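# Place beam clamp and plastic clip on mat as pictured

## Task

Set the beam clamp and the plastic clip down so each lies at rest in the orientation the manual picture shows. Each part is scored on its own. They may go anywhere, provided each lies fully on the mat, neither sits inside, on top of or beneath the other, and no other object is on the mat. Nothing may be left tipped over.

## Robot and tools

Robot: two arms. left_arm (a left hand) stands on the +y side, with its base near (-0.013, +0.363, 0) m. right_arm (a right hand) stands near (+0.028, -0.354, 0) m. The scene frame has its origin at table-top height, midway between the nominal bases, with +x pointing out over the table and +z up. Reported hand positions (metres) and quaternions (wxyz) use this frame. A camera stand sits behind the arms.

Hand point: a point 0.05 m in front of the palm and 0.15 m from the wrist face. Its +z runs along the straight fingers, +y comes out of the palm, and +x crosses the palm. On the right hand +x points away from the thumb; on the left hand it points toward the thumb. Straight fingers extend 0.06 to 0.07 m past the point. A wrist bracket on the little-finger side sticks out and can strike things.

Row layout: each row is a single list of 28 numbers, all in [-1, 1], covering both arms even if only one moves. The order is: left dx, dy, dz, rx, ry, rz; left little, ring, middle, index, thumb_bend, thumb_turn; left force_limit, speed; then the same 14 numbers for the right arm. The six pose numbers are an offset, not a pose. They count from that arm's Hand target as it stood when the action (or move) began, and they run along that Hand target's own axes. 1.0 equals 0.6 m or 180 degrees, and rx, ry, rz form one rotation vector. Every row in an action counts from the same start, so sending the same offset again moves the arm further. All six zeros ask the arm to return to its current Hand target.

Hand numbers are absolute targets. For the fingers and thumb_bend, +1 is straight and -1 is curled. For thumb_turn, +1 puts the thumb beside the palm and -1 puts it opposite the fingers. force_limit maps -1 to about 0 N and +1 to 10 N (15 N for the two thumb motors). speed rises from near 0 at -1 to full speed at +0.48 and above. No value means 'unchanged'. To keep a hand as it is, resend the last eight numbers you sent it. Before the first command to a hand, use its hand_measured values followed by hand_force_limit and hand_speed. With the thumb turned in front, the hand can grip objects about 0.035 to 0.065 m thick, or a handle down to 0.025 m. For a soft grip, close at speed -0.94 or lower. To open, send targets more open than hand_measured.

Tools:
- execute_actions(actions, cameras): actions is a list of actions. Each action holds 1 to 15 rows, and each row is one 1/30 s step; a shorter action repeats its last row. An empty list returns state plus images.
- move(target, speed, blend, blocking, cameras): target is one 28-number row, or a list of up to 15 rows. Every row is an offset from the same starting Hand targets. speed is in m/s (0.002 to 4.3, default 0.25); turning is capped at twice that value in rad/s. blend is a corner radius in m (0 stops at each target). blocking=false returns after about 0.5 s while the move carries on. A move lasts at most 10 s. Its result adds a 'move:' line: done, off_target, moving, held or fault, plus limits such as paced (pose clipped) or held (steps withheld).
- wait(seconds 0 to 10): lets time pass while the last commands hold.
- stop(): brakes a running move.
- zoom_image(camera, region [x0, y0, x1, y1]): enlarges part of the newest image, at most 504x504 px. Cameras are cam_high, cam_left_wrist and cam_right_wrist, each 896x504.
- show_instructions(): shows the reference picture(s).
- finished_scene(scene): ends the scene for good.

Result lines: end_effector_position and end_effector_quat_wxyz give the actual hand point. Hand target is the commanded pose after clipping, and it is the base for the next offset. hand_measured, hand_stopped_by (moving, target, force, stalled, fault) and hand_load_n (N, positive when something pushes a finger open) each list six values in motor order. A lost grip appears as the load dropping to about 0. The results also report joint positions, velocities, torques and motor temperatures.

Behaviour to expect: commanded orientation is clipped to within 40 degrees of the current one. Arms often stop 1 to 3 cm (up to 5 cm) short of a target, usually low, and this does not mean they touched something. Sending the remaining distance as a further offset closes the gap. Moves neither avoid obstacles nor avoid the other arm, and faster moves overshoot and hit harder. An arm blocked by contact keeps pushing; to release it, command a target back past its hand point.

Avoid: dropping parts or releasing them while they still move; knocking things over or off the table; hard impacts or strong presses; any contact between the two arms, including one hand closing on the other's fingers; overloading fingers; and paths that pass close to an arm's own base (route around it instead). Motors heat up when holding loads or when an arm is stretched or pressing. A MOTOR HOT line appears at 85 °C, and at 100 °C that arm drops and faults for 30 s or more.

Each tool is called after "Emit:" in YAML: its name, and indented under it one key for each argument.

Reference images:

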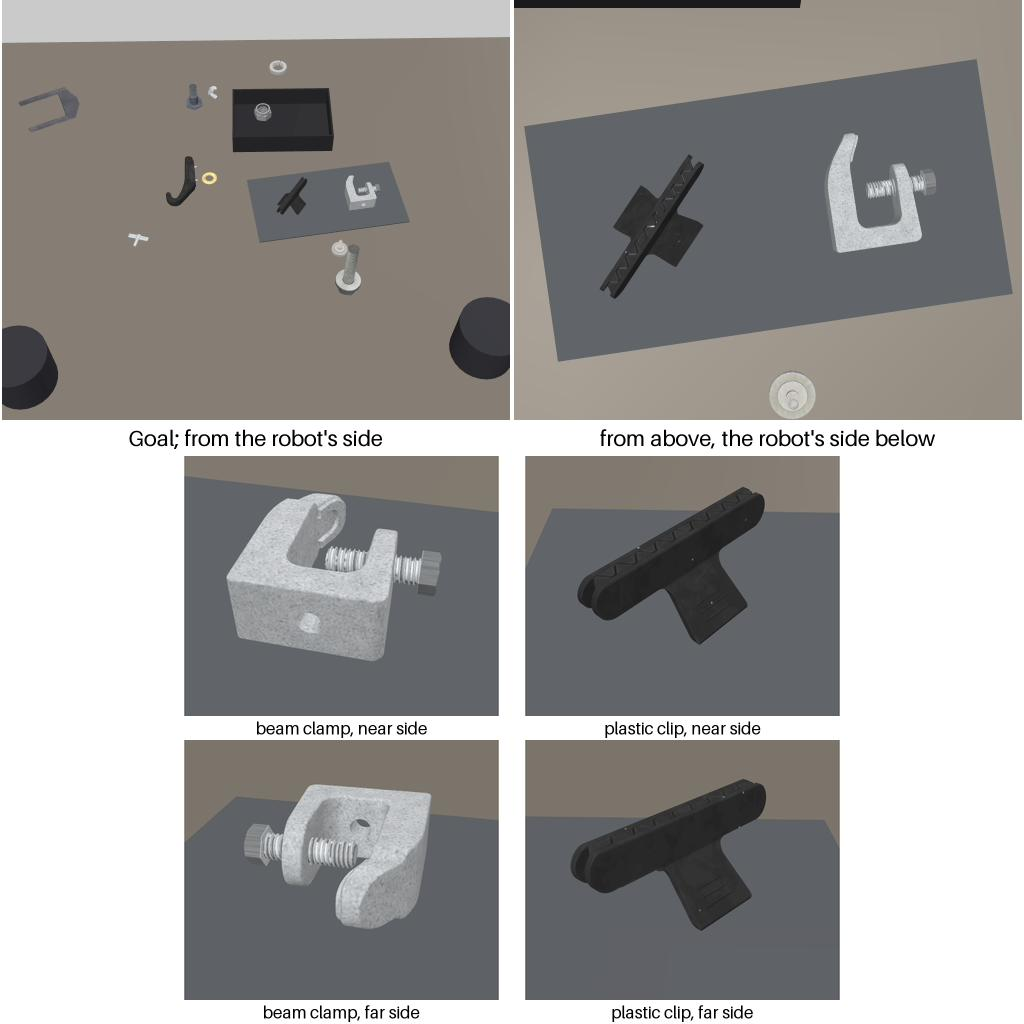

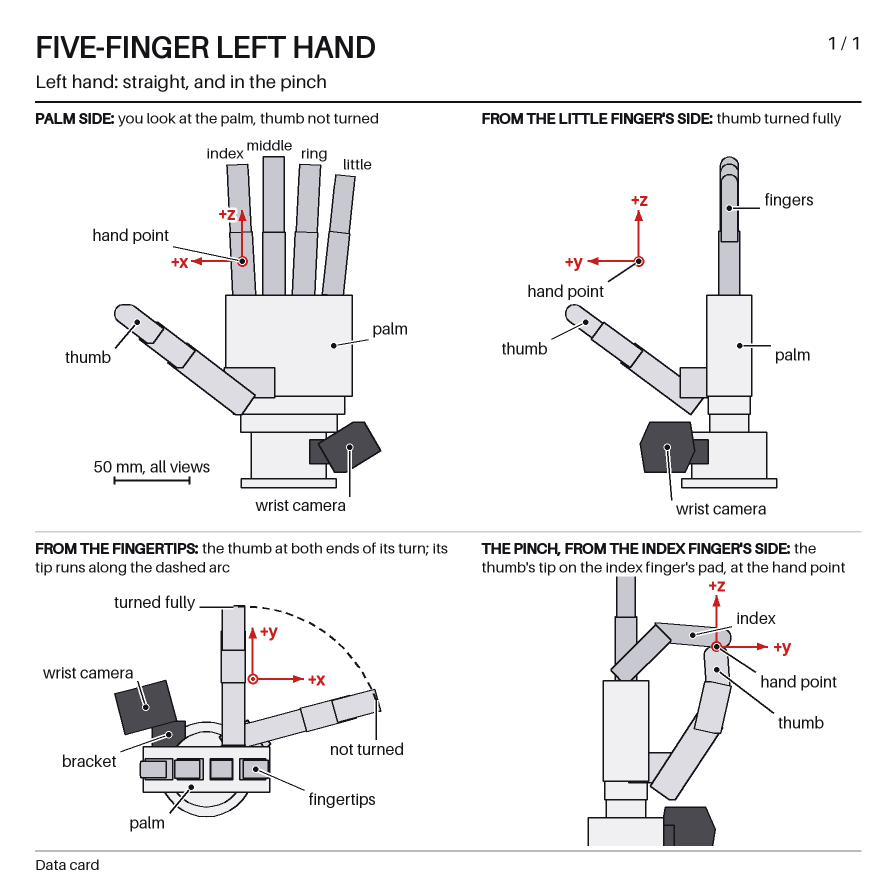

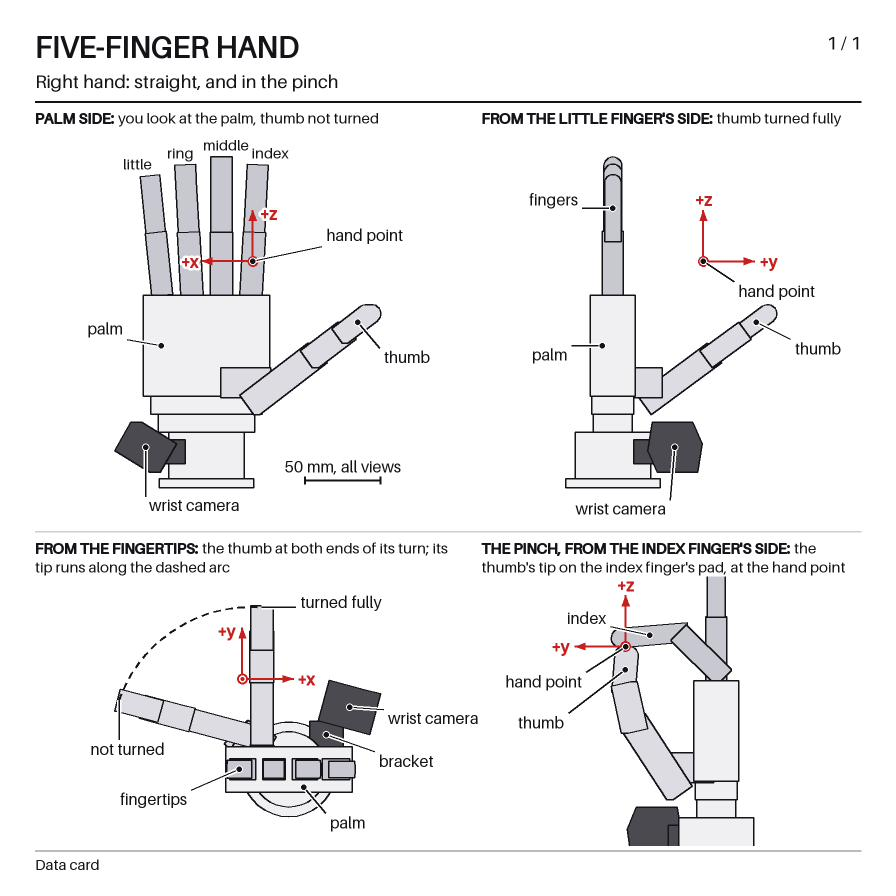

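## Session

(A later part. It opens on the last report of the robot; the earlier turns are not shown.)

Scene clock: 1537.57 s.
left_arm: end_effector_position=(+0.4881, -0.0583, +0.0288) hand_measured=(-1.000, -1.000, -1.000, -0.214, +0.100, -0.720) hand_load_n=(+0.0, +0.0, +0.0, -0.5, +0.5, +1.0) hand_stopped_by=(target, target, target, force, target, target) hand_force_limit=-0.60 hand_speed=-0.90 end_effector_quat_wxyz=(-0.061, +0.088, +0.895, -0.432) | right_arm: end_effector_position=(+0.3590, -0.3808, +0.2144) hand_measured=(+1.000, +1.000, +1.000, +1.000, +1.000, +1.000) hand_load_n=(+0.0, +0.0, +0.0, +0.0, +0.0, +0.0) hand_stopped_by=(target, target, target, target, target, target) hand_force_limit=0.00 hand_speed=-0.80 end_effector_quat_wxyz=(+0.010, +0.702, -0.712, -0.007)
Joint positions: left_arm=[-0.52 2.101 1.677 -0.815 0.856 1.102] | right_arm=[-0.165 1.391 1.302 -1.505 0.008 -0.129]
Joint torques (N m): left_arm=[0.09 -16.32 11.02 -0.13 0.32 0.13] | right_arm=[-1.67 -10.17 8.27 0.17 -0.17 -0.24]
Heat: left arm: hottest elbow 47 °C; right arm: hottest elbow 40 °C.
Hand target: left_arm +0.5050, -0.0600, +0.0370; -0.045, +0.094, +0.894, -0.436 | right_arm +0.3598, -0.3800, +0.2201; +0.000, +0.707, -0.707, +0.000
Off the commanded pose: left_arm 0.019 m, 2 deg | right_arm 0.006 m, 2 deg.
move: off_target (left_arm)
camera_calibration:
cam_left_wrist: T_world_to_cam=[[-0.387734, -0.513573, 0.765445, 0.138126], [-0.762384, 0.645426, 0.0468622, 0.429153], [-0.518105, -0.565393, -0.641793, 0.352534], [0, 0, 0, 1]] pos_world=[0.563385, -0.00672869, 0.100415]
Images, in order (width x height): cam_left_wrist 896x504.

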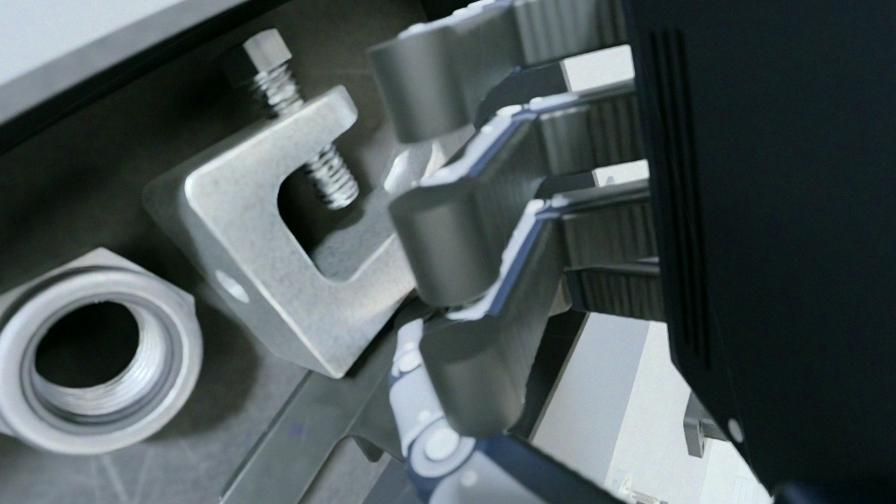

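Emit:
move:
  target: [0,0,0,0,0,0,-1,-1,-1,0.25,0.76,-0.72,-0.6,-0.5,0,0,0,0,0,0,1,1,1,1,1,1,0,-0.8]
  speed: 0.05
  cameras: ["cam_left_wrist"]

Scene clock: 1560.50 s.
left_arm: end_effector_position=(+0.4950, -0.0554, +0.0347) hand_measured=(-1.000, -1.000, -1.000, +0.250, +0.760, -0.720) hand_load_n=(+0.0, +0.0, +0.5, -1.5, +0.0, +0.0) hand_stopped_by=(target, target, target, target, target, target) hand_force_limit=-0.60 hand_speed=-0.50 end_effector_quat_wxyz=(-0.057, +0.085, +0.893, -0.439) | right_arm: end_effector_position=(+0.3590, -0.3808, +0.2144) hand_measured=(+1.000, +1.000, +1.000, +1.000, +1.000, +1.000) hand_load_n=(+0.0, +0.0, +0.0, +0.0, -0.5, +0.0) hand_stopped_by=(target, target, target, target, target, target) hand_force_limit=0.00 hand_speed=-0.80 end_effector_quat_wxyz=(+0.010, +0.702, -0.712, -0.007)
Joint positions: left_arm=[-0.508 2.1 1.686 -0.815 0.869 1.1] | right_arm=[-0.165 1.391 1.302 -1.505 0.008 -0.129]
Joint torques (N m): left_arm=[-0.09 -16.56 10.45 -0.01 0.09 0.15] | right_arm=[-1.73 -10.05 8.28 0.16 -0.17 -0.23]
Heat: left arm: hottest elbow 49 °C; right arm: hottest elbow 40 °C.
Hand target: left_arm +0.5050, -0.0600, +0.0370; -0.045, +0.094, +0.894, -0.436 | right_arm +0.3598, -0.3800, +0.2201; +0.000, +0.707, -0.707, +0.000
Off the commanded pose: left_arm 0.011 m, 2 deg | right_arm 0.006 m, 2 deg.
move: off_target (left_arm)
camera_calibration:
cam_left_wrist: T_world_to_cam=[[-0.385058, -0.505524, 0.772124, 0.136793], [-0.76841, 0.638991, 0.0351534, 0.435328], [-0.511151, -0.579772, -0.634499, 0.357033], [0, 0, 0, 1]] pos_world=[0.569682, -0.00202108, 0.105612]
Images, in order (width x height): cam_left_wrist 896x504.

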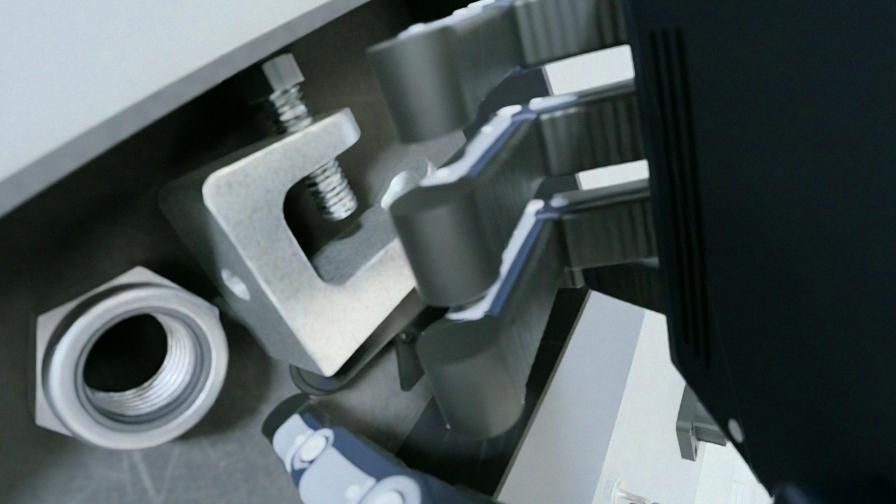

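Emit:
zoom_image:
  camera: "cam_left_wrist"
  region: [200, 230, 500, 430]

Scaled by 1.680 from the camera's 896x504 image, which has a finer 1280x720 frame.

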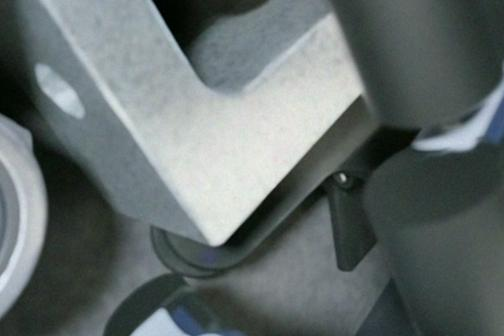

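Emit:
move:
  target: [0.002,-0.0135,0.0162,0,0,0,-1,-1,-1,0.25,0.76,-0.72,-0.6,-0.5,0,0,0,0,0,0,1,1,1,1,1,1,0,-0.8]
  speed: 0.05
  cameras: ["cam_left_wrist"]

Scene clock: 1604.57 s.
left_arm: end_effector_position=(+0.4948, -0.0567, +0.0353) hand_measured=(-1.000, -1.000, -1.000, +0.250, +0.760, -0.720) hand_load_n=(+0.0, +0.0, +0.0, -1.5, +0.0, +0.0) hand_stopped_by=(target, target, target, target, target, target) hand_force_limit=-0.60 hand_speed=-0.50 end_effector_quat_wxyz=(-0.058, +0.081, +0.894, -0.436) | right_arm: end_effector_position=(+0.3590, -0.3808, +0.2144) hand_measured=(+1.000, +1.000, +1.000, +1.000, +1.000, +1.000) hand_load_n=(+0.0, +0.0, +0.0, +0.0, +0.0, +0.0) hand_stopped_by=(target, target, target, target, target, target) hand_force_limit=0.00 hand_speed=-0.80 end_effector_quat_wxyz=(+0.010, +0.702, -0.712, -0.007)
Joint positions: left_arm=[-0.511 2.1 1.689 -0.815 0.861 1.087] | right_arm=[-0.165 1.391 1.302 -1.505 0.008 -0.129]
Joint torques (N m): left_arm=[-1.26 -16.5 10.66 0.64 -0.05 0.01] | right_arm=[-1.67 -10.11 8.28 0.17 -0.17 -0.24]
Heat: left arm: hottest elbow 47 °C; right arm: hottest elbow 40 °C.
Hand target: left_arm +0.5012, -0.0721, +0.0374; -0.045, +0.094, +0.894, -0.436 | right_arm +0.3598, -0.3800, +0.2201; +0.000, +0.707, -0.707, +0.000
Off the commanded pose: left_arm 0.017 m, 2 deg | right_arm 0.006 m, 2 deg.
move: off_target (left_arm)
camera_calibration:
cam_left_wrist: T_world_to_cam=[[-0.377509, -0.514179, 0.770135, 0.131375], [-0.773261, 0.632607, 0.0433173, 0.437639], [-0.509465, -0.579162, -0.636409, 0.355821], [0, 0, 0, 1]] pos_world=[0.569283, -0.00322498, 0.106314]
Images, in order (width x height): cam_left_wrist 896x504.

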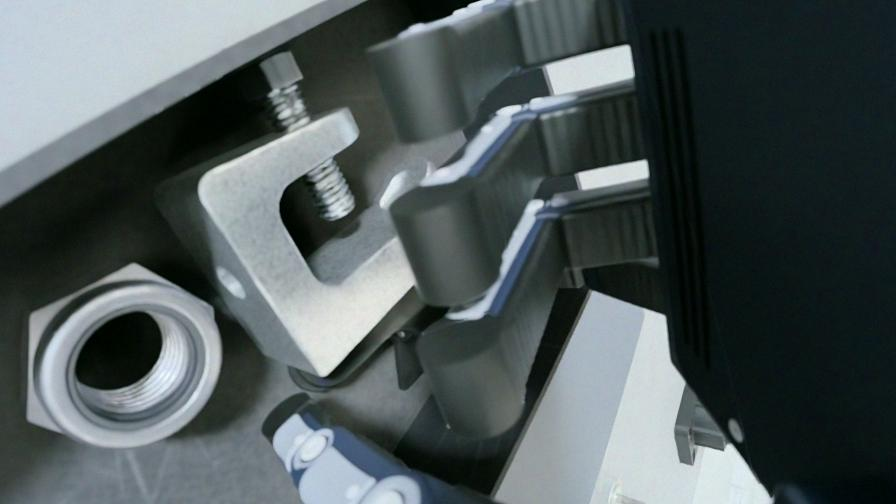

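Emit:
move:
  target: [-0.0036,-0.0125,0.0155,0,0,0,-1,-1,-1,0.25,0.76,-0.72,-0.6,-0.5,0,0,0,0,0,0,1,1,1,1,1,1,0,-0.8]
  speed: 0.05

Scene clock: 1611.37 s.
left_arm: end_effector_position=(+0.4892, -0.0682, +0.0366) hand_measured=(-1.000, -1.000, -1.000, +0.250, +0.760, -0.720) hand_load_n=(+0.0, +0.0, +0.0, -1.0, +0.0, +0.0) hand_stopped_by=(target, target, target, target, target, target) hand_force_limit=-0.60 hand_speed=-0.50 end_effector_quat_wxyz=(-0.060, +0.082, +0.896, -0.432) | right_arm: end_effector_position=(+0.3590, -0.3808, +0.2144) hand_measured=(+1.000, +1.000, +1.000, +1.000, +1.000, +1.000) hand_load_n=(+0.0, +0.0, -0.5, +0.0, +0.0, +0.0) hand_stopped_by=(target, target, target, target, target, target) hand_force_limit=0.00 hand_speed=-0.80 end_effector_quat_wxyz=(+0.010, +0.702, -0.712, -0.007)
Joint positions: left_arm=[-0.532 2.103 1.7 -0.815 0.849 1.067] | right_arm=[-0.165 1.391 1.302 -1.505 0.008 -0.129]
Joint torques (N m): left_arm=[-1.26 -15.27 11.34 1.06 0.08 -0.03] | right_arm=[-1.67 -10.05 8.29 0.18 -0.17 -0.23]
Heat: left arm: hottest elbow 48 °C; right arm: hottest elbow 40 °C.
Hand target: left_arm +0.5008, -0.0843, +0.0376; -0.045, +0.094, +0.894, -0.436 | right_arm +0.3598, -0.3800, +0.2201; +0.000, +0.707, -0.707, +0.000
Off the commanded pose: left_arm 0.020 m, 2 deg | right_arm 0.006 m, 2 deg.
move: off_target (left_arm)

Emit:
move:
  target:
    - [0,0,0,0,0,0,-1,-1,-1,0.25,0.5,-0.72,-0.6,-0.9,0,0,0,0,0,0,1,1,1,1,1,1,0,-0.8]
    - [0,0,0,0,0,0,-1,-1,-1,-0.1,0.5,-0.72,-0.5,-0.9,0,0,0,0,0,0,1,1,1,1,1,1,0,-0.8]
  speed: 0.05
  cameras: ["cam_left_wrist"]

Scene clock: 1623.33 s.
left_arm: end_effector_position=(+0.4833, -0.0749, +0.0331) hand_measured=(-1.000, -1.000, -1.000, -0.066, +0.500, -0.720) hand_load_n=(+0.0, +0.5, +0.0, +3.5, +2.0, +0.0) hand_stopped_by=(target, target, target, force, target, target) hand_force_limit=-0.50 hand_speed=-0.90 end_effector_quat_wxyz=(-0.065, +0.087, +0.896, -0.430) | right_arm: end_effector_position=(+0.3590, -0.3808, +0.2144) hand_measured=(+1.000, +1.000, +1.000, +1.000, +1.000, +1.000) hand_load_n=(-0.5, +0.0, +0.0, +0.0, +0.0, +0.0) hand_stopped_by=(target, target, target, target, target, target) hand_force_limit=0.00 hand_speed=-0.80 end_effector_quat_wxyz=(+0.010, +0.702, -0.712, -0.007)
Joint positions: left_arm=[-0.546 2.109 1.701 -0.815 0.847 1.067] | right_arm=[-0.165 1.391 1.302 -1.505 0.008 -0.129]
Joint torques (N m): left_arm=[-0.79 -16.5 11.11 0.98 0.13 -0.02] | right_arm=[-1.67 -10.23 8.28 0.18 -0.17 -0.24]
Heat: left arm: hottest elbow 49 °C; right arm: hottest elbow 40 °C.
Hand target: left_arm +0.5008, -0.0843, +0.0376; -0.045, +0.094, +0.894, -0.436 | right_arm +0.3598, -0.3800, +0.2201; +0.000, +0.707, -0.707, +0.000
Off the commanded pose: left_arm 0.020 m, 2 deg | right_arm 0.006 m, 2 deg.
move: off_target (left_arm); target 2's new numbers were sent with left_arm's hand 0.020 m and 2 deg from that target
camera_calibration:
cam_left_wrist: T_world_to_cam=[[-0.382226, -0.517484, 0.765581, 0.121555], [-0.761281, 0.645953, 0.0565443, 0.435201], [-0.52379, -0.561209, -0.64085, 0.346547], [0, 0, 0, 1]] pos_world=[0.559289, -0.0237316, 0.104416]
Images, in order (width x height): cam_left_wrist 896x504.

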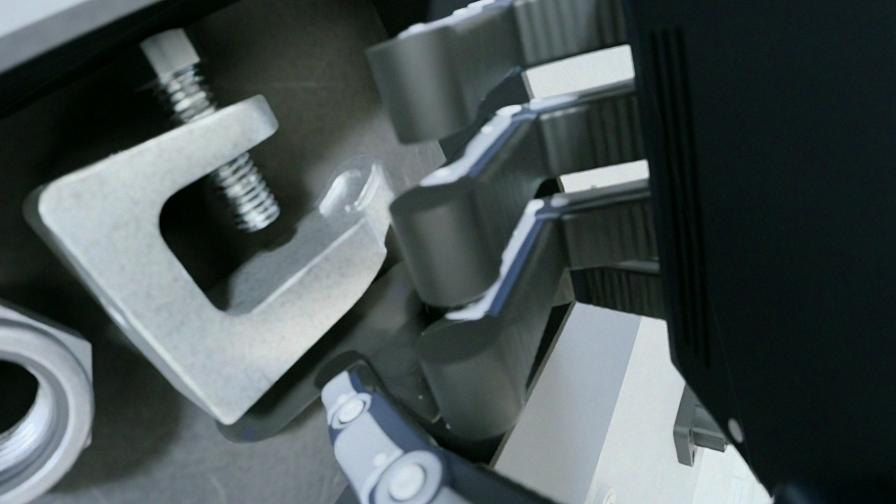

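Emit:
move:
  target:
    - [0,0,0,0,0,0,-1,-1,-1,-0.14,0.46,-0.72,0,-0.9,0,0,0,0,0,0,1,1,1,1,1,1,0,-0.8]
    - [0.0003,-0.0394,-0.0308,0,0,0,-1,-1,-1,-0.14,0.46,-0.72,0,-0.9,0,0,0,0,0,0,1,1,1,1,1,1,0,-0.8]
  speed: 0.03
  cameras: ["cam_left_wrist"]

Scene clock: 1635.27 s.
left_arm: end_effector_position=(+0.4829, -0.0736, +0.0355) hand_measured=(-1.000, -1.000, -1.000, -0.072, +0.482, -0.720) hand_load_n=(+0.0, +0.0, +0.0, +9.0, +7.0, -0.5) hand_stopped_by=(target, target, target, force, force, target) hand_force_limit=0.00 hand_speed=-0.90 end_effector_quat_wxyz=(-0.069, +0.083, +0.899, -0.425) | right_arm: end_effector_position=(+0.3590, -0.3808, +0.2144) hand_measured=(+1.000, +1.000, +1.000, +1.000, +1.000, +1.000) hand_load_n=(+0.0, +0.0, +0.0, +0.0, +0.0, +0.0) hand_stopped_by=(target, target, target, target, target, target) hand_force_limit=0.00 hand_speed=-0.80 end_effector_quat_wxyz=(+0.010, +0.702, -0.712, -0.007)
Joint positions: left_arm=[-0.546 2.11 1.713 -0.839 0.841 1.065] | right_arm=[-0.165 1.391 1.302 -1.505 0.008 -0.129]
Joint torques (N m): left_arm=[-0.44 -18.2 12.49 -0.36 0.4 -0.03] | right_arm=[-1.67 -10.17 8.28 0.18 -0.16 -0.24]
Heat: left arm: hottest elbow 48 °C; right arm: hottest elbow 40 °C.
Hand target: left_arm +0.5006, -0.0842, +0.0676; -0.045, +0.094, +0.894, -0.436 | right_arm +0.3598, -0.3800, +0.2201; +0.000, +0.707, -0.707, +0.000
Off the commanded pose: left_arm 0.038 m, 3 deg | right_arm 0.006 m, 2 deg.
move: off_target (left_arm)
camera_calibration:
cam_left_wrist: T_world_to_cam=[[-0.373009, -0.528068, 0.762895, 0.115102], [-0.762588, 0.642852, 0.0721163, 0.433773], [-0.528511, -0.554875, -0.642488, 0.351308], [0, 0, 0, 1]] pos_world=[0.559394, -0.023138, 0.106618]
Images, in order (width x height): cam_left_wrist 896x504.

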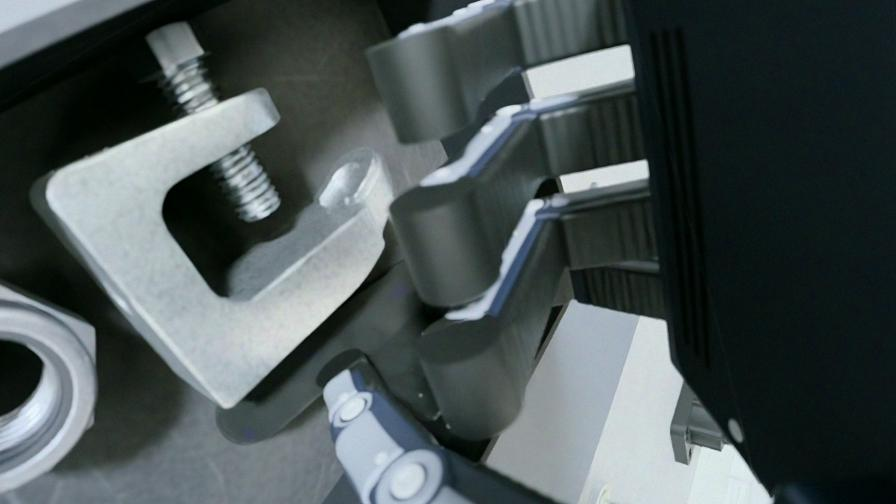

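Emit:
move:
  target: [0.0,-0.0263,-0.0205,0,0,0,-1,-1,-1,-0.14,0.46,-0.72,0,-0.9,0,0,0,0,0,0,1,1,1,1,1,1,0,-0.8]
  speed: 0.03
  cameras: ["cam_left_wrist"]

Scene clock: 1642.20 s.
left_arm: end_effector_position=(+0.4824, -0.0731, +0.0437) hand_measured=(-1.000, -1.000, -1.000, -0.072, +0.482, -0.720) hand_load_n=(+0.5, +0.0, +0.0, +9.0, +7.5, -1.0) hand_stopped_by=(target, target, target, force, force, target) hand_force_limit=0.00 hand_speed=-0.90 end_effector_quat_wxyz=(-0.076, +0.081, +0.900, -0.421) | right_arm: end_effector_position=(+0.3590, -0.3808, +0.2144) hand_measured=(+1.000, +1.000, +1.000, +1.000, +1.000, +1.000) hand_load_n=(+0.0, +0.0, +0.0, +0.0, +0.0, +0.0) hand_stopped_by=(target, target, target, target, target, target) hand_force_limit=0.00 hand_speed=-0.80 end_effector_quat_wxyz=(+0.010, +0.702, -0.712, -0.007)
Joint positions: left_arm=[-0.546 2.11 1.738 -0.882 0.841 1.068] | right_arm=[-0.165 1.391 1.302 -1.505 0.008 -0.129]
Joint torques (N m): left_arm=[-1.08 -19.43 12.77 -0.57 0.46 -0.05] | right_arm=[-1.67 -10.17 8.28 0.16 -0.16 -0.24]
Heat: left arm: hottest elbow 48 °C; right arm: hottest elbow 40 °C.
Hand target: left_arm +0.5006, -0.0843, +0.0876; -0.045, +0.094, +0.894, -0.436 | right_arm +0.3598, -0.3800, +0.2201; +0.000, +0.707, -0.707, +0.000
Off the commanded pose: left_arm 0.049 m, 4 deg | right_arm 0.006 m, 2 deg.
move: off_target (left_arm)
camera_calibration:
cam_left_wrist: T_world_to_cam=[[-0.363742, -0.5341, 0.76317, 0.103969], [-0.760225, 0.643656, 0.0881212, 0.430674], [-0.538285, -0.548128, -0.640161, 0.361656], [0, 0, 0, 1]] pos_world=[0.559901, -0.0234426, 0.11422]
Images, in order (width x height): cam_left_wrist 896x504.

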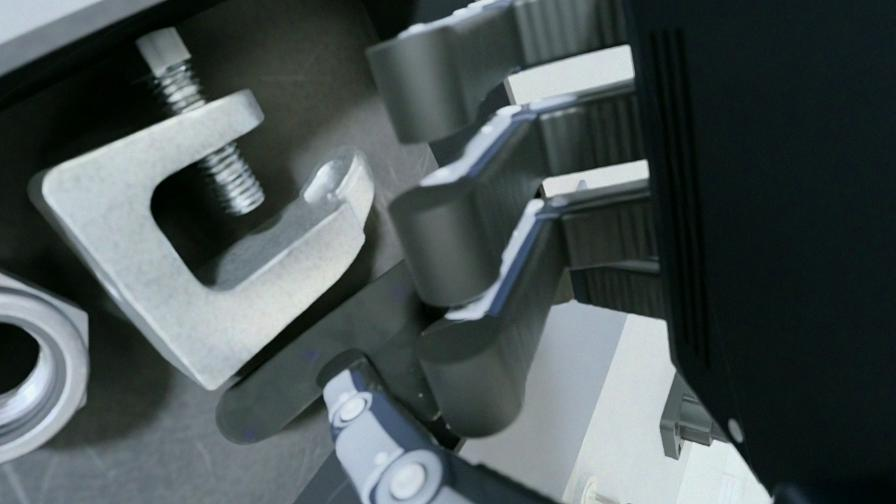

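Emit:
move:
  target: [0.0,-0.0788,-0.0616,0,0,0,-1,-1,-1,-0.14,0.46,-0.72,0,-0.9,0,0,0,0,0,0,1,1,1,1,1,1,0,-0.8]
  speed: 0.06
  cameras: ["cam_left_wrist"]

Scene clock: 1650.00 s.
left_arm: end_effector_position=(+0.4882, -0.0726, +0.1016) hand_measured=(-1.000, -1.000, -1.000, -0.072, +0.482, -0.720) hand_load_n=(+0.0, +0.0, +0.0, +9.0, +7.5, -0.5) hand_stopped_by=(target, target, target, force, force, target) hand_force_limit=0.00 hand_speed=-0.90 end_effector_quat_wxyz=(-0.075, +0.080, +0.901, -0.420) | right_arm: end_effector_position=(+0.3590, -0.3808, +0.2144) hand_measured=(+1.000, +1.000, +1.000, +1.000, +1.000, +1.000) hand_load_n=(+0.0, +0.0, +0.0, +0.0, +0.0, +0.0) hand_stopped_by=(target, target, target, target, target, target) hand_force_limit=0.00 hand_speed=-0.80 end_effector_quat_wxyz=(+0.010, +0.702, -0.712, -0.007)
Joint positions: left_arm=[-0.541 2.074 1.836 -1.02 0.84 1.073] | right_arm=[-0.165 1.391 1.302 -1.505 0.008 -0.129]
Joint torques (N m): left_arm=[-1.14 -19.43 13.26 -0.43 0.48 -0.06] | right_arm=[-1.67 -10.11 8.27 0.16 -0.16 -0.24]
Heat: left arm: hottest elbow 49 °C; right arm: hottest elbow 40 °C.
Hand target: left_arm +0.5006, -0.0843, +0.1476; -0.045, +0.094, +0.894, -0.436 | right_arm +0.3598, -0.3800, +0.2201; +0.000, +0.707, -0.707, +0.000
Off the commanded pose: left_arm 0.049 m, 4 deg | right_arm 0.006 m, 2 deg.
move: off_target (left_arm)
camera_calibration:
cam_left_wrist: T_world_to_cam=[[-0.363704, -0.536327, 0.761625, 0.0621036], [-0.761784, 0.641803, 0.0881702, 0.430247], [-0.536101, -0.548126, -0.641992, 0.401337], [0, 0, 0, 1]] pos_world=[0.5655, -0.0228436, 0.17242]
Images, in order (width x height): cam_left_wrist 896x504.

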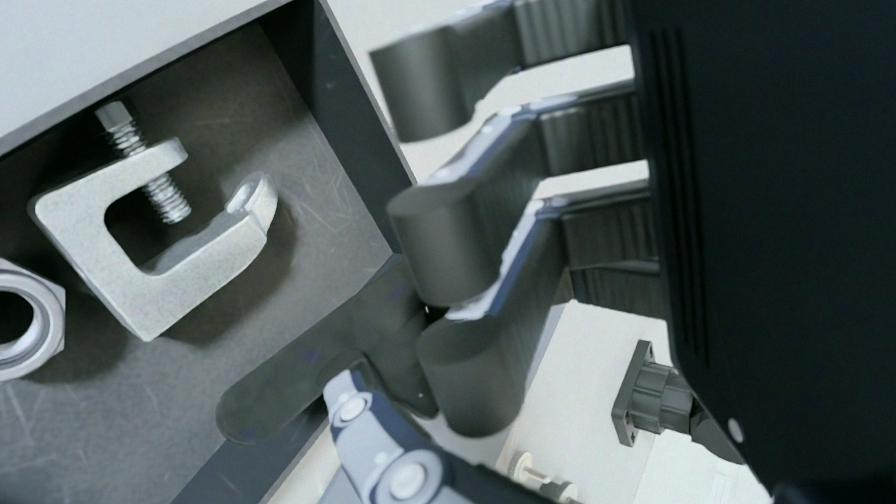

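Emit:
wait:
  seconds: 0.1
  cameras: ["all"]

Emit:
zoom_image:
  camera: "cam_high"
  region: [330, 120, 530, 260]

Emit:
zoom_image:
  camera: "cam_left_wrist"
  region: [200, 230, 520, 450]

Scene clock: 1713.00 s.
left_arm: end_effector_position=(+0.4882, -0.0726, +0.1016) hand_measured=(-1.000, -1.000, -1.000, -0.072, +0.482, -0.720) hand_load_n=(+0.0, +0.0, +0.0, +9.0, +7.5, -0.5) hand_stopped_by=(target, target, target, force, force, target) hand_force_limit=0.00 hand_speed=-0.90 end_effector_quat_wxyz=(-0.075, +0.080, +0.901, -0.420) | right_arm: end_effector_position=(+0.3590, -0.3808, +0.2144) hand_measured=(+1.000, +1.000, +1.000, +1.000, +1.000, +1.000) hand_load_n=(+0.0, +0.0, +0.0, +0.0, -0.5, +0.0) hand_stopped_by=(target, target, target, target, target, target) hand_force_limit=0.00 hand_speed=-0.80 end_effector_quat_wxyz=(+0.010, +0.702, -0.712, -0.007)
Joint positions: left_arm=[-0.541 2.074 1.836 -1.02 0.84 1.073] | right_arm=[-0.165 1.391 1.302 -1.505 0.008 -0.129]
Joint torques (N m): left_arm=[-0.79 -19.31 13.07 -0.55 0.46 -0.03] | right_arm=[-1.73 -10.17 8.25 0.17 -0.17 -0.24]
Heat: left arm: hottest elbow 50 °C; right arm: hottest elbow 40 °C.
Hand target: left_arm +0.5006, -0.0843, +0.1476; -0.045, +0.094, +0.894, -0.436 | right_arm +0.3598, -0.3800, +0.2201; +0.000, +0.707, -0.707, +0.000
Off the commanded pose: left_arm 0.049 m, 4 deg | right_arm 0.006 m, 2 deg.
wait: 0.10 s; at rest from the start
camera_calibration:
cam_left_wrist: T_world_to_cam=[[-0.363704, -0.536327, 0.761625, 0.0621036], [-0.761784, 0.641803, 0.0881702, 0.430247], [-0.536101, -0.548126, -0.641992, 0.401337], [0, 0, 0, 1]] pos_world=[0.5655, -0.0228436, 0.17242]
cam_right_wrist: T_world_to_cam=[[-0.975041, -0.217687, 0.0436639, 0.258101], [-0.144067, 0.769971, 0.621603, 0.191503], [-0.168935, 0.599798, -0.782115, 0.571706], [0, 0, 0, 1]] pos_world=[0.375829, -0.434175, 0.316832]

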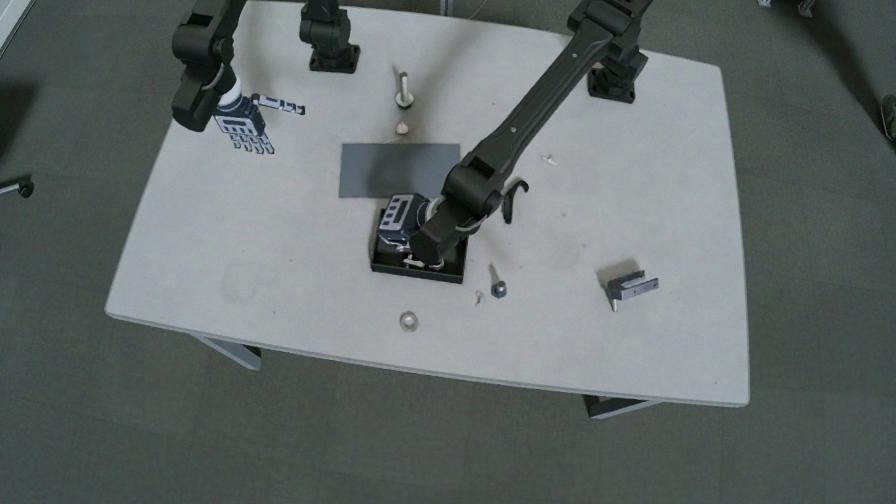

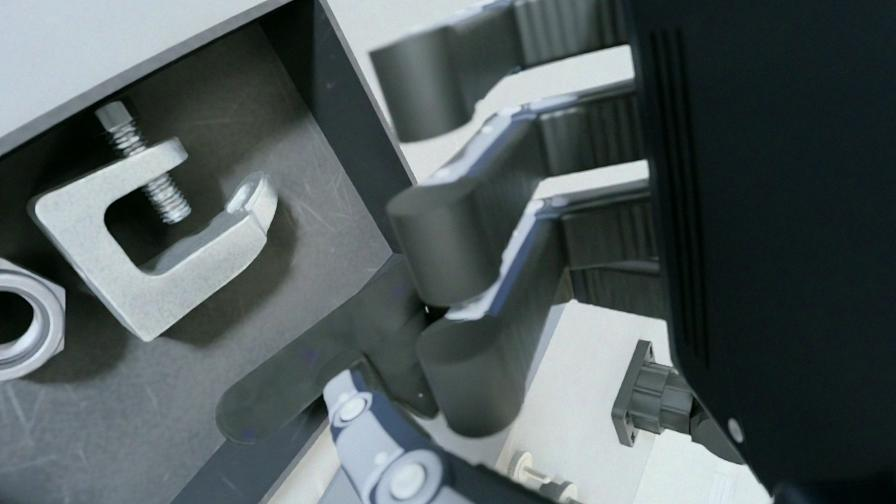

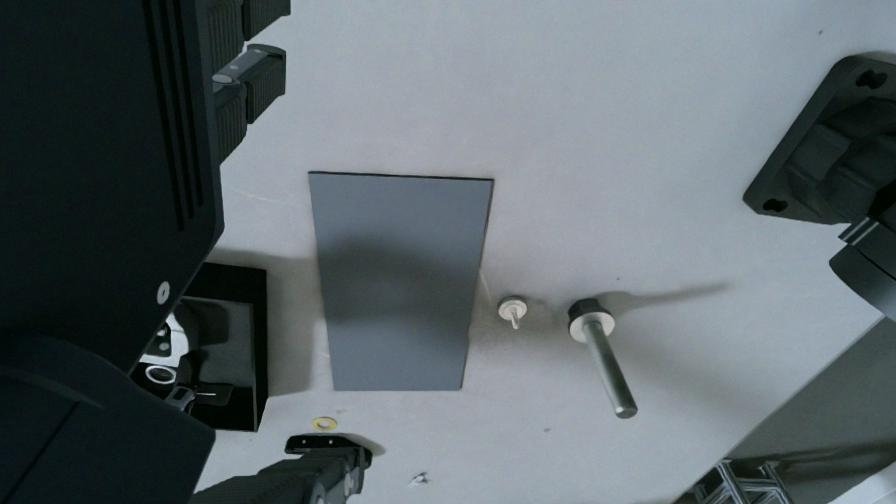

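Scaled by 2.520 from the camera's 896x504 image, which has a finer 1280x720 frame.

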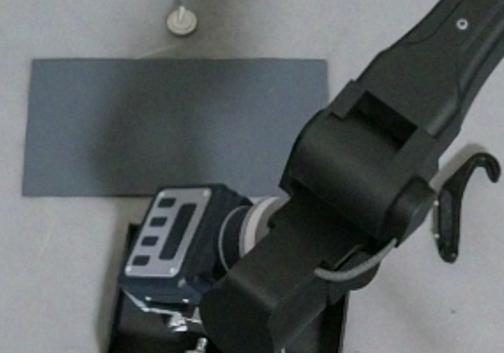

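Scaled by 1.575 from the camera's 896x504 image, which has a finer 1280x720 frame.

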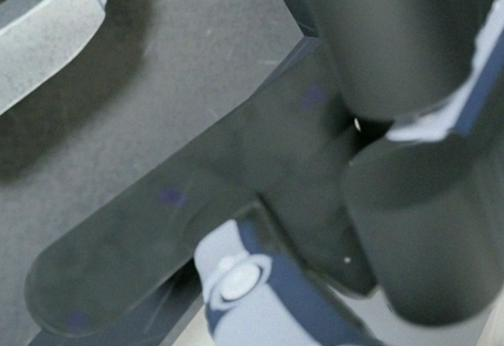

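Emit:
move:
  target:
    - [0.09,-0.1077,-0.1123,0,0,0,-1,-1,-1,-0.14,0.46,-0.72,0,-0.9,0,0,0,0,0,0,1,1,1,1,1,1,0,-0.8]
    - [0.3062,-0.0992,-0.069,-0.1046,-0.3855,0.3235,-1,-1,-1,-0.14,0.46,-0.72,0,-0.9,0,0,0,0,0,0,1,1,1,1,1,1,0,-0.8]
  speed: 0.14
  blend: [0.03,0]
  cameras: ["all"]

Scene clock: 2069.90 s.
left_arm: end_effector_position=(+0.3192, -0.0460, +0.2066) hand_measured=(-1.000, -1.000, -1.000, -0.072, +0.482, -0.720) hand_load_n=(+0.0, +0.0, +0.0, +8.5, +7.5, -0.5) hand_stopped_by=(target, target, target, force, force, target) hand_force_limit=0.00 hand_speed=-0.90 end_effector_quat_wxyz=(+0.651, +0.247, +0.677, -0.237) | right_arm: end_effector_position=(+0.3590, -0.3808, +0.2144) hand_measured=(+1.000, +1.000, +1.000, +1.000, +1.000, +1.000) hand_load_n=(+0.0, +0.0, +0.0, +0.0, +0.0, +0.0) hand_stopped_by=(target, target, target, target, target, target) hand_force_limit=0.00 hand_speed=-0.80 end_effector_quat_wxyz=(+0.010, +0.702, -0.712, -0.007)
Joint positions: left_arm=[-1.161 1.374 0.601 0.729 -0.455 1.553] | right_arm=[-0.165 1.391 1.302 -1.505 0.008 -0.129]
Joint torques (N m): left_arm=[-0.32 -7.53 8.13 2.51 -0.26 0.27] | right_arm=[-1.67 -10.17 8.24 0.16 -0.17 -0.23]
Motor temperatures (°C): left_arm=[26 44 54 27 30 26] | right_arm=[27 30 39 29 27 26]
Heat: left arm: hottest elbow 54 °C; right arm: hottest elbow 39 °C.
Hand target: left_arm +0.3200, -0.0501, +0.2199; +0.665, +0.242, +0.664, -0.241 | right_arm +0.3598, -0.3800, +0.2201; +0.000, +0.707, -0.707, +0.000
Off the commanded pose: left_arm 0.014 m, 2 deg | right_arm 0.006 m, 2 deg.
move: off_target (left_arm)
camera_calibration:
cam_left_wrist: T_world_to_cam=[[-0.631515, -0.716536, -0.296251, 0.230796], [-0.138489, 0.480174, -0.866172, 0.265972], [0.762896, -0.505973, -0.402469, -0.0695733], [0, 0, 0, 1]] pos_world=[0.235662, 0.00245883, 0.27075]
cam_right_wrist: T_world_to_cam=[[-0.975041, -0.217687, 0.0436639, 0.258101], [-0.144067, 0.769971, 0.621603, 0.191503], [-0.168935, 0.599798, -0.782115, 0.571706], [0, 0, 0, 1]] pos_world=[0.375829, -0.434175, 0.316832]

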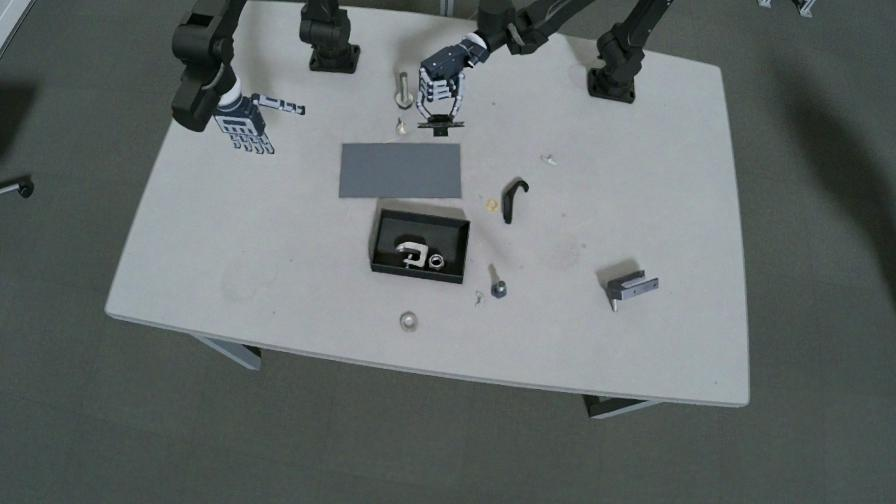

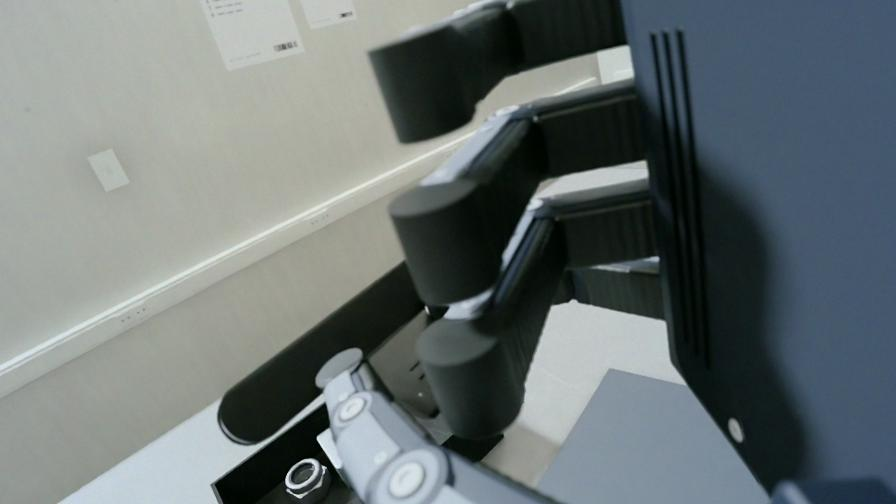

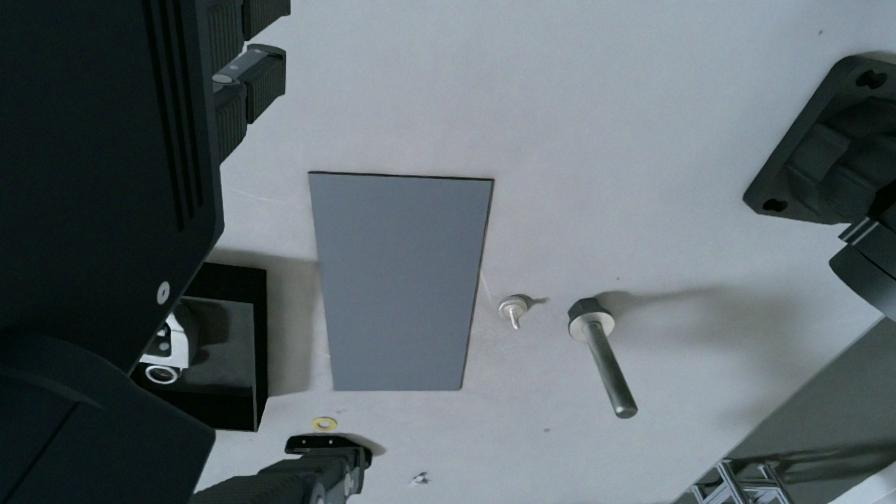

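Emit:
zoom_image:
  camera: "cam_high"
  region: [390, 30, 500, 150]

Emit:
zoom_image:
  camera: "cam_left_wrist"
  region: [200, 230, 560, 470]

Scaled by 4.200 from the camera's 896x504 image, which has a finer 1280x720 frame.

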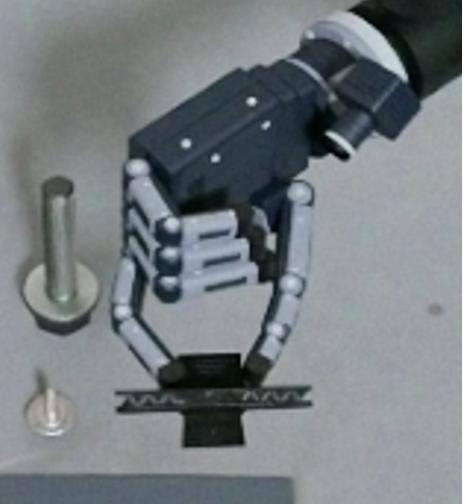

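Scaled by 1.400 from the camera's 896x504 image, which has a finer 1280x720 frame.

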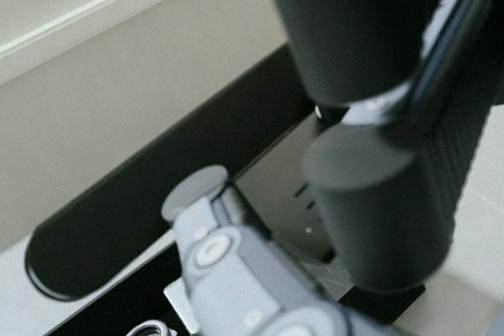

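Emit:
move:
  target: [0.2333,-0.01,0.0085,0,0,0,-1,-1,-1,-0.14,0.46,-0.72,0,-0.9,0,0,0,0,0,0,1,1,1,1,1,1,0,-0.8]
  speed: 0.12
  cameras: ["cam_high","cam_left_wrist"]

Emit:
zoom_image:
  camera: "cam_high"
  region: [370, 70, 500, 190]

Scene clock: 2116.73 s.
left_arm: end_effector_position=(+0.3210, -0.0497, +0.0657) hand_measured=(-1.000, -1.000, -1.000, -0.072, +0.482, -0.720) hand_load_n=(+0.0, +0.0, +0.0, +8.5, +7.5, -0.5) hand_stopped_by=(target, target, target, force, force, target) hand_force_limit=0.00 hand_speed=-0.90 end_effector_quat_wxyz=(+0.650, +0.248, +0.679, -0.234) | right_arm: end_effector_position=(+0.3590, -0.3808, +0.2144) hand_measured=(+1.000, +1.000, +1.000, +1.000, +1.000, +1.000) hand_load_n=(+0.0, +0.0, +0.0, +0.0, +0.0, +0.0) hand_stopped_by=(target, target, target, target, target, target) hand_force_limit=0.00 hand_speed=-0.80 end_effector_quat_wxyz=(+0.010, +0.702, -0.712, -0.007)
Joint positions: left_arm=[-1.163 1.845 0.548 1.247 -0.461 1.553] | right_arm=[-0.165 1.391 1.302 -1.505 0.008 -0.129]
Joint torques (N m): left_arm=[-0.56 -9.52 5 2.48 -0.29 0.27] | right_arm=[-1.73 -10.11 8.25 0.17 -0.17 -0.24]
Motor temperatures (°C): left_arm=[26 38 50 28 29 26] | right_arm=[27 30 39 29 27 26]
Heat: left arm: hottest elbow 50 °C; right arm: hottest elbow 39 °C.
Hand target: left_arm +0.3202, -0.0579, +0.0799; +0.665, +0.242, +0.664, -0.241 | right_arm +0.3598, -0.3800, +0.2201; +0.000, +0.707, -0.707, +0.000
Off the commanded pose: left_arm 0.016 m, 3 deg | right_arm 0.006 m, 2 deg.
move: off_target (left_arm)
camera_calibration:
cam_left_wrist: T_world_to_cam=[[-0.628869, -0.717724, -0.298992, 0.186756], [-0.142644, 0.484525, -0.863069, 0.147201], [0.764315, -0.500108, -0.407081, -0.129292], [0, 0, 0, 1]] pos_world=[0.237262, -0.00194336, 0.130251]
Images, in order (width x height): cam_high 896x504, cam_left_wrist 896x504.

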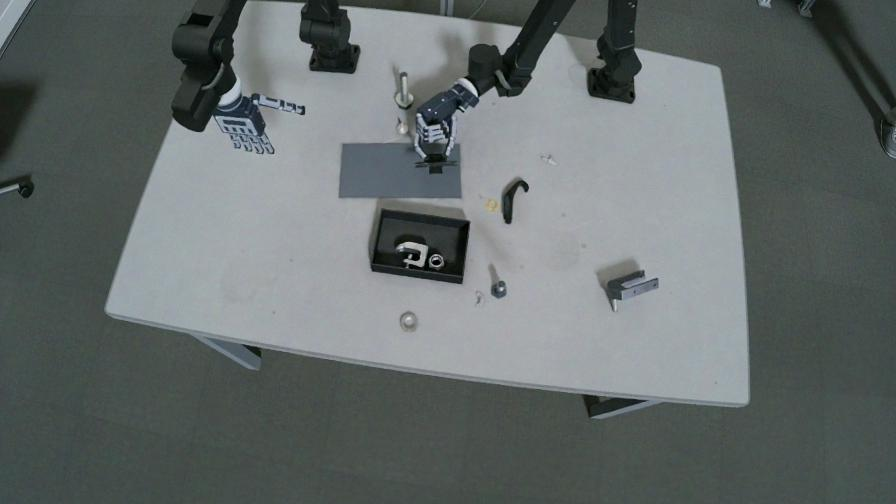

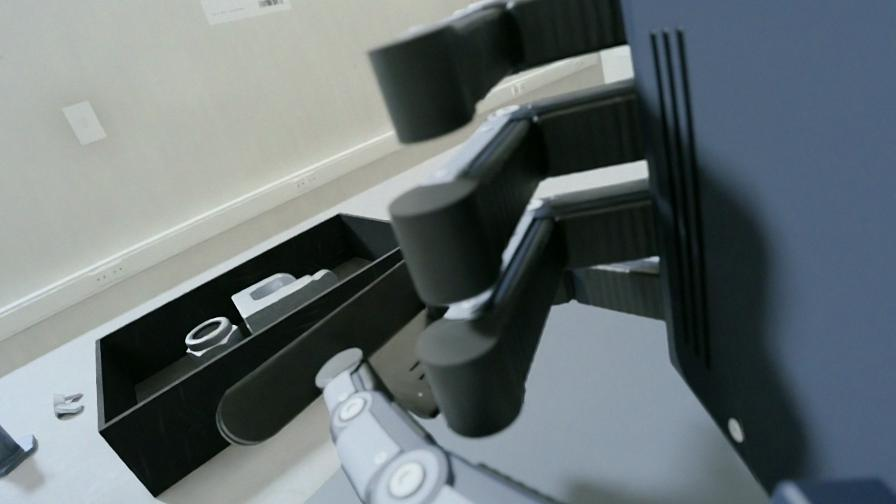

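Scaled by 3.877 from the camera's 896x504 image, which has a finer 1280x720 frame.

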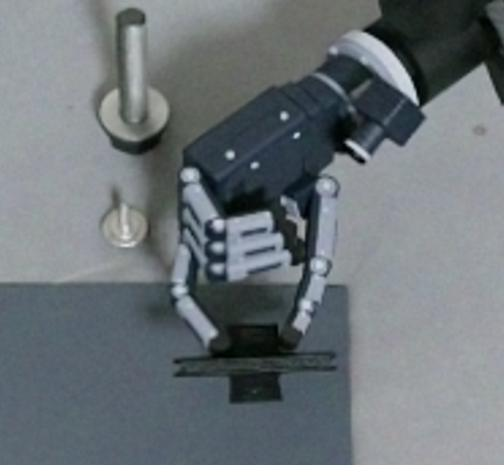

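Emit:
move:
  target: [0.0333,-0.0095,0.0405,0,0,0,-1,-1,-1,-0.14,0.46,-0.72,0,-0.9,0,0,0,0,0,0,1,1,1,1,1,1,0,-0.8]
  speed: 0.06
  cameras: ["cam_left_wrist"]

Scene clock: 2132.13 s.
left_arm: end_effector_position=(+0.3273, -0.0662, +0.0421) hand_measured=(-1.000, -1.000, -1.000, -0.072, +0.482, -0.720) hand_load_n=(+0.0, +0.0, +0.0, +9.0, +7.5, -0.5) hand_stopped_by=(target, target, target, force, force, target) hand_force_limit=0.00 hand_speed=-0.90 end_effector_quat_wxyz=(+0.646, +0.253, +0.682, -0.232) | right_arm: end_effector_position=(+0.3590, -0.3808, +0.2144) hand_measured=(+1.000, +1.000, +1.000, +1.000, +1.000, +1.000) hand_load_n=(+0.0, +0.0, +0.0, +0.0, -0.5, +0.0) hand_stopped_by=(target, target, target, target, target, target) hand_force_limit=0.00 hand_speed=-0.80 end_effector_quat_wxyz=(+0.010, +0.702, -0.712, -0.007)
Joint positions: left_arm=[-1.163 1.937 0.603 1.27 -0.455 1.553] | right_arm=[-0.165 1.391 1.302 -1.505 0.008 -0.129]
Joint torques (N m): left_arm=[-0.03 -10.4 6 2.47 0.06 0.28] | right_arm=[-1.67 -10.17 8.31 0.17 -0.17 -0.24]
Heat: left arm: hottest elbow 48 °C; right arm: hottest elbow 39 °C.
Hand target: left_arm +0.3352, -0.0779, +0.0599; +0.665, +0.242, +0.664, -0.241 | right_arm +0.3598, -0.3800, +0.2201; +0.000, +0.707, -0.707, +0.000
Off the commanded pose: left_arm 0.023 m, 3 deg | right_arm 0.006 m, 2 deg.
move: off_target (left_arm)
camera_calibration:
cam_left_wrist: T_world_to_cam=[[-0.635006, -0.710098, -0.304184, 0.174538], [-0.144672, 0.49611, -0.856122, 0.137021], [0.758839, -0.499636, -0.417764, -0.149711], [0, 0, 0, 1]] pos_world=[0.244262, -0.0188395, 0.107855]
Images, in order (width x height): cam_left_wrist 896x504.

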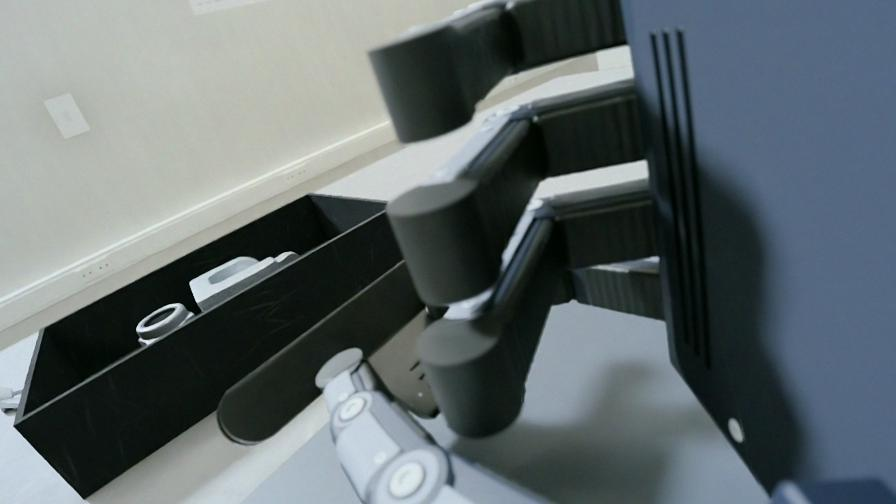

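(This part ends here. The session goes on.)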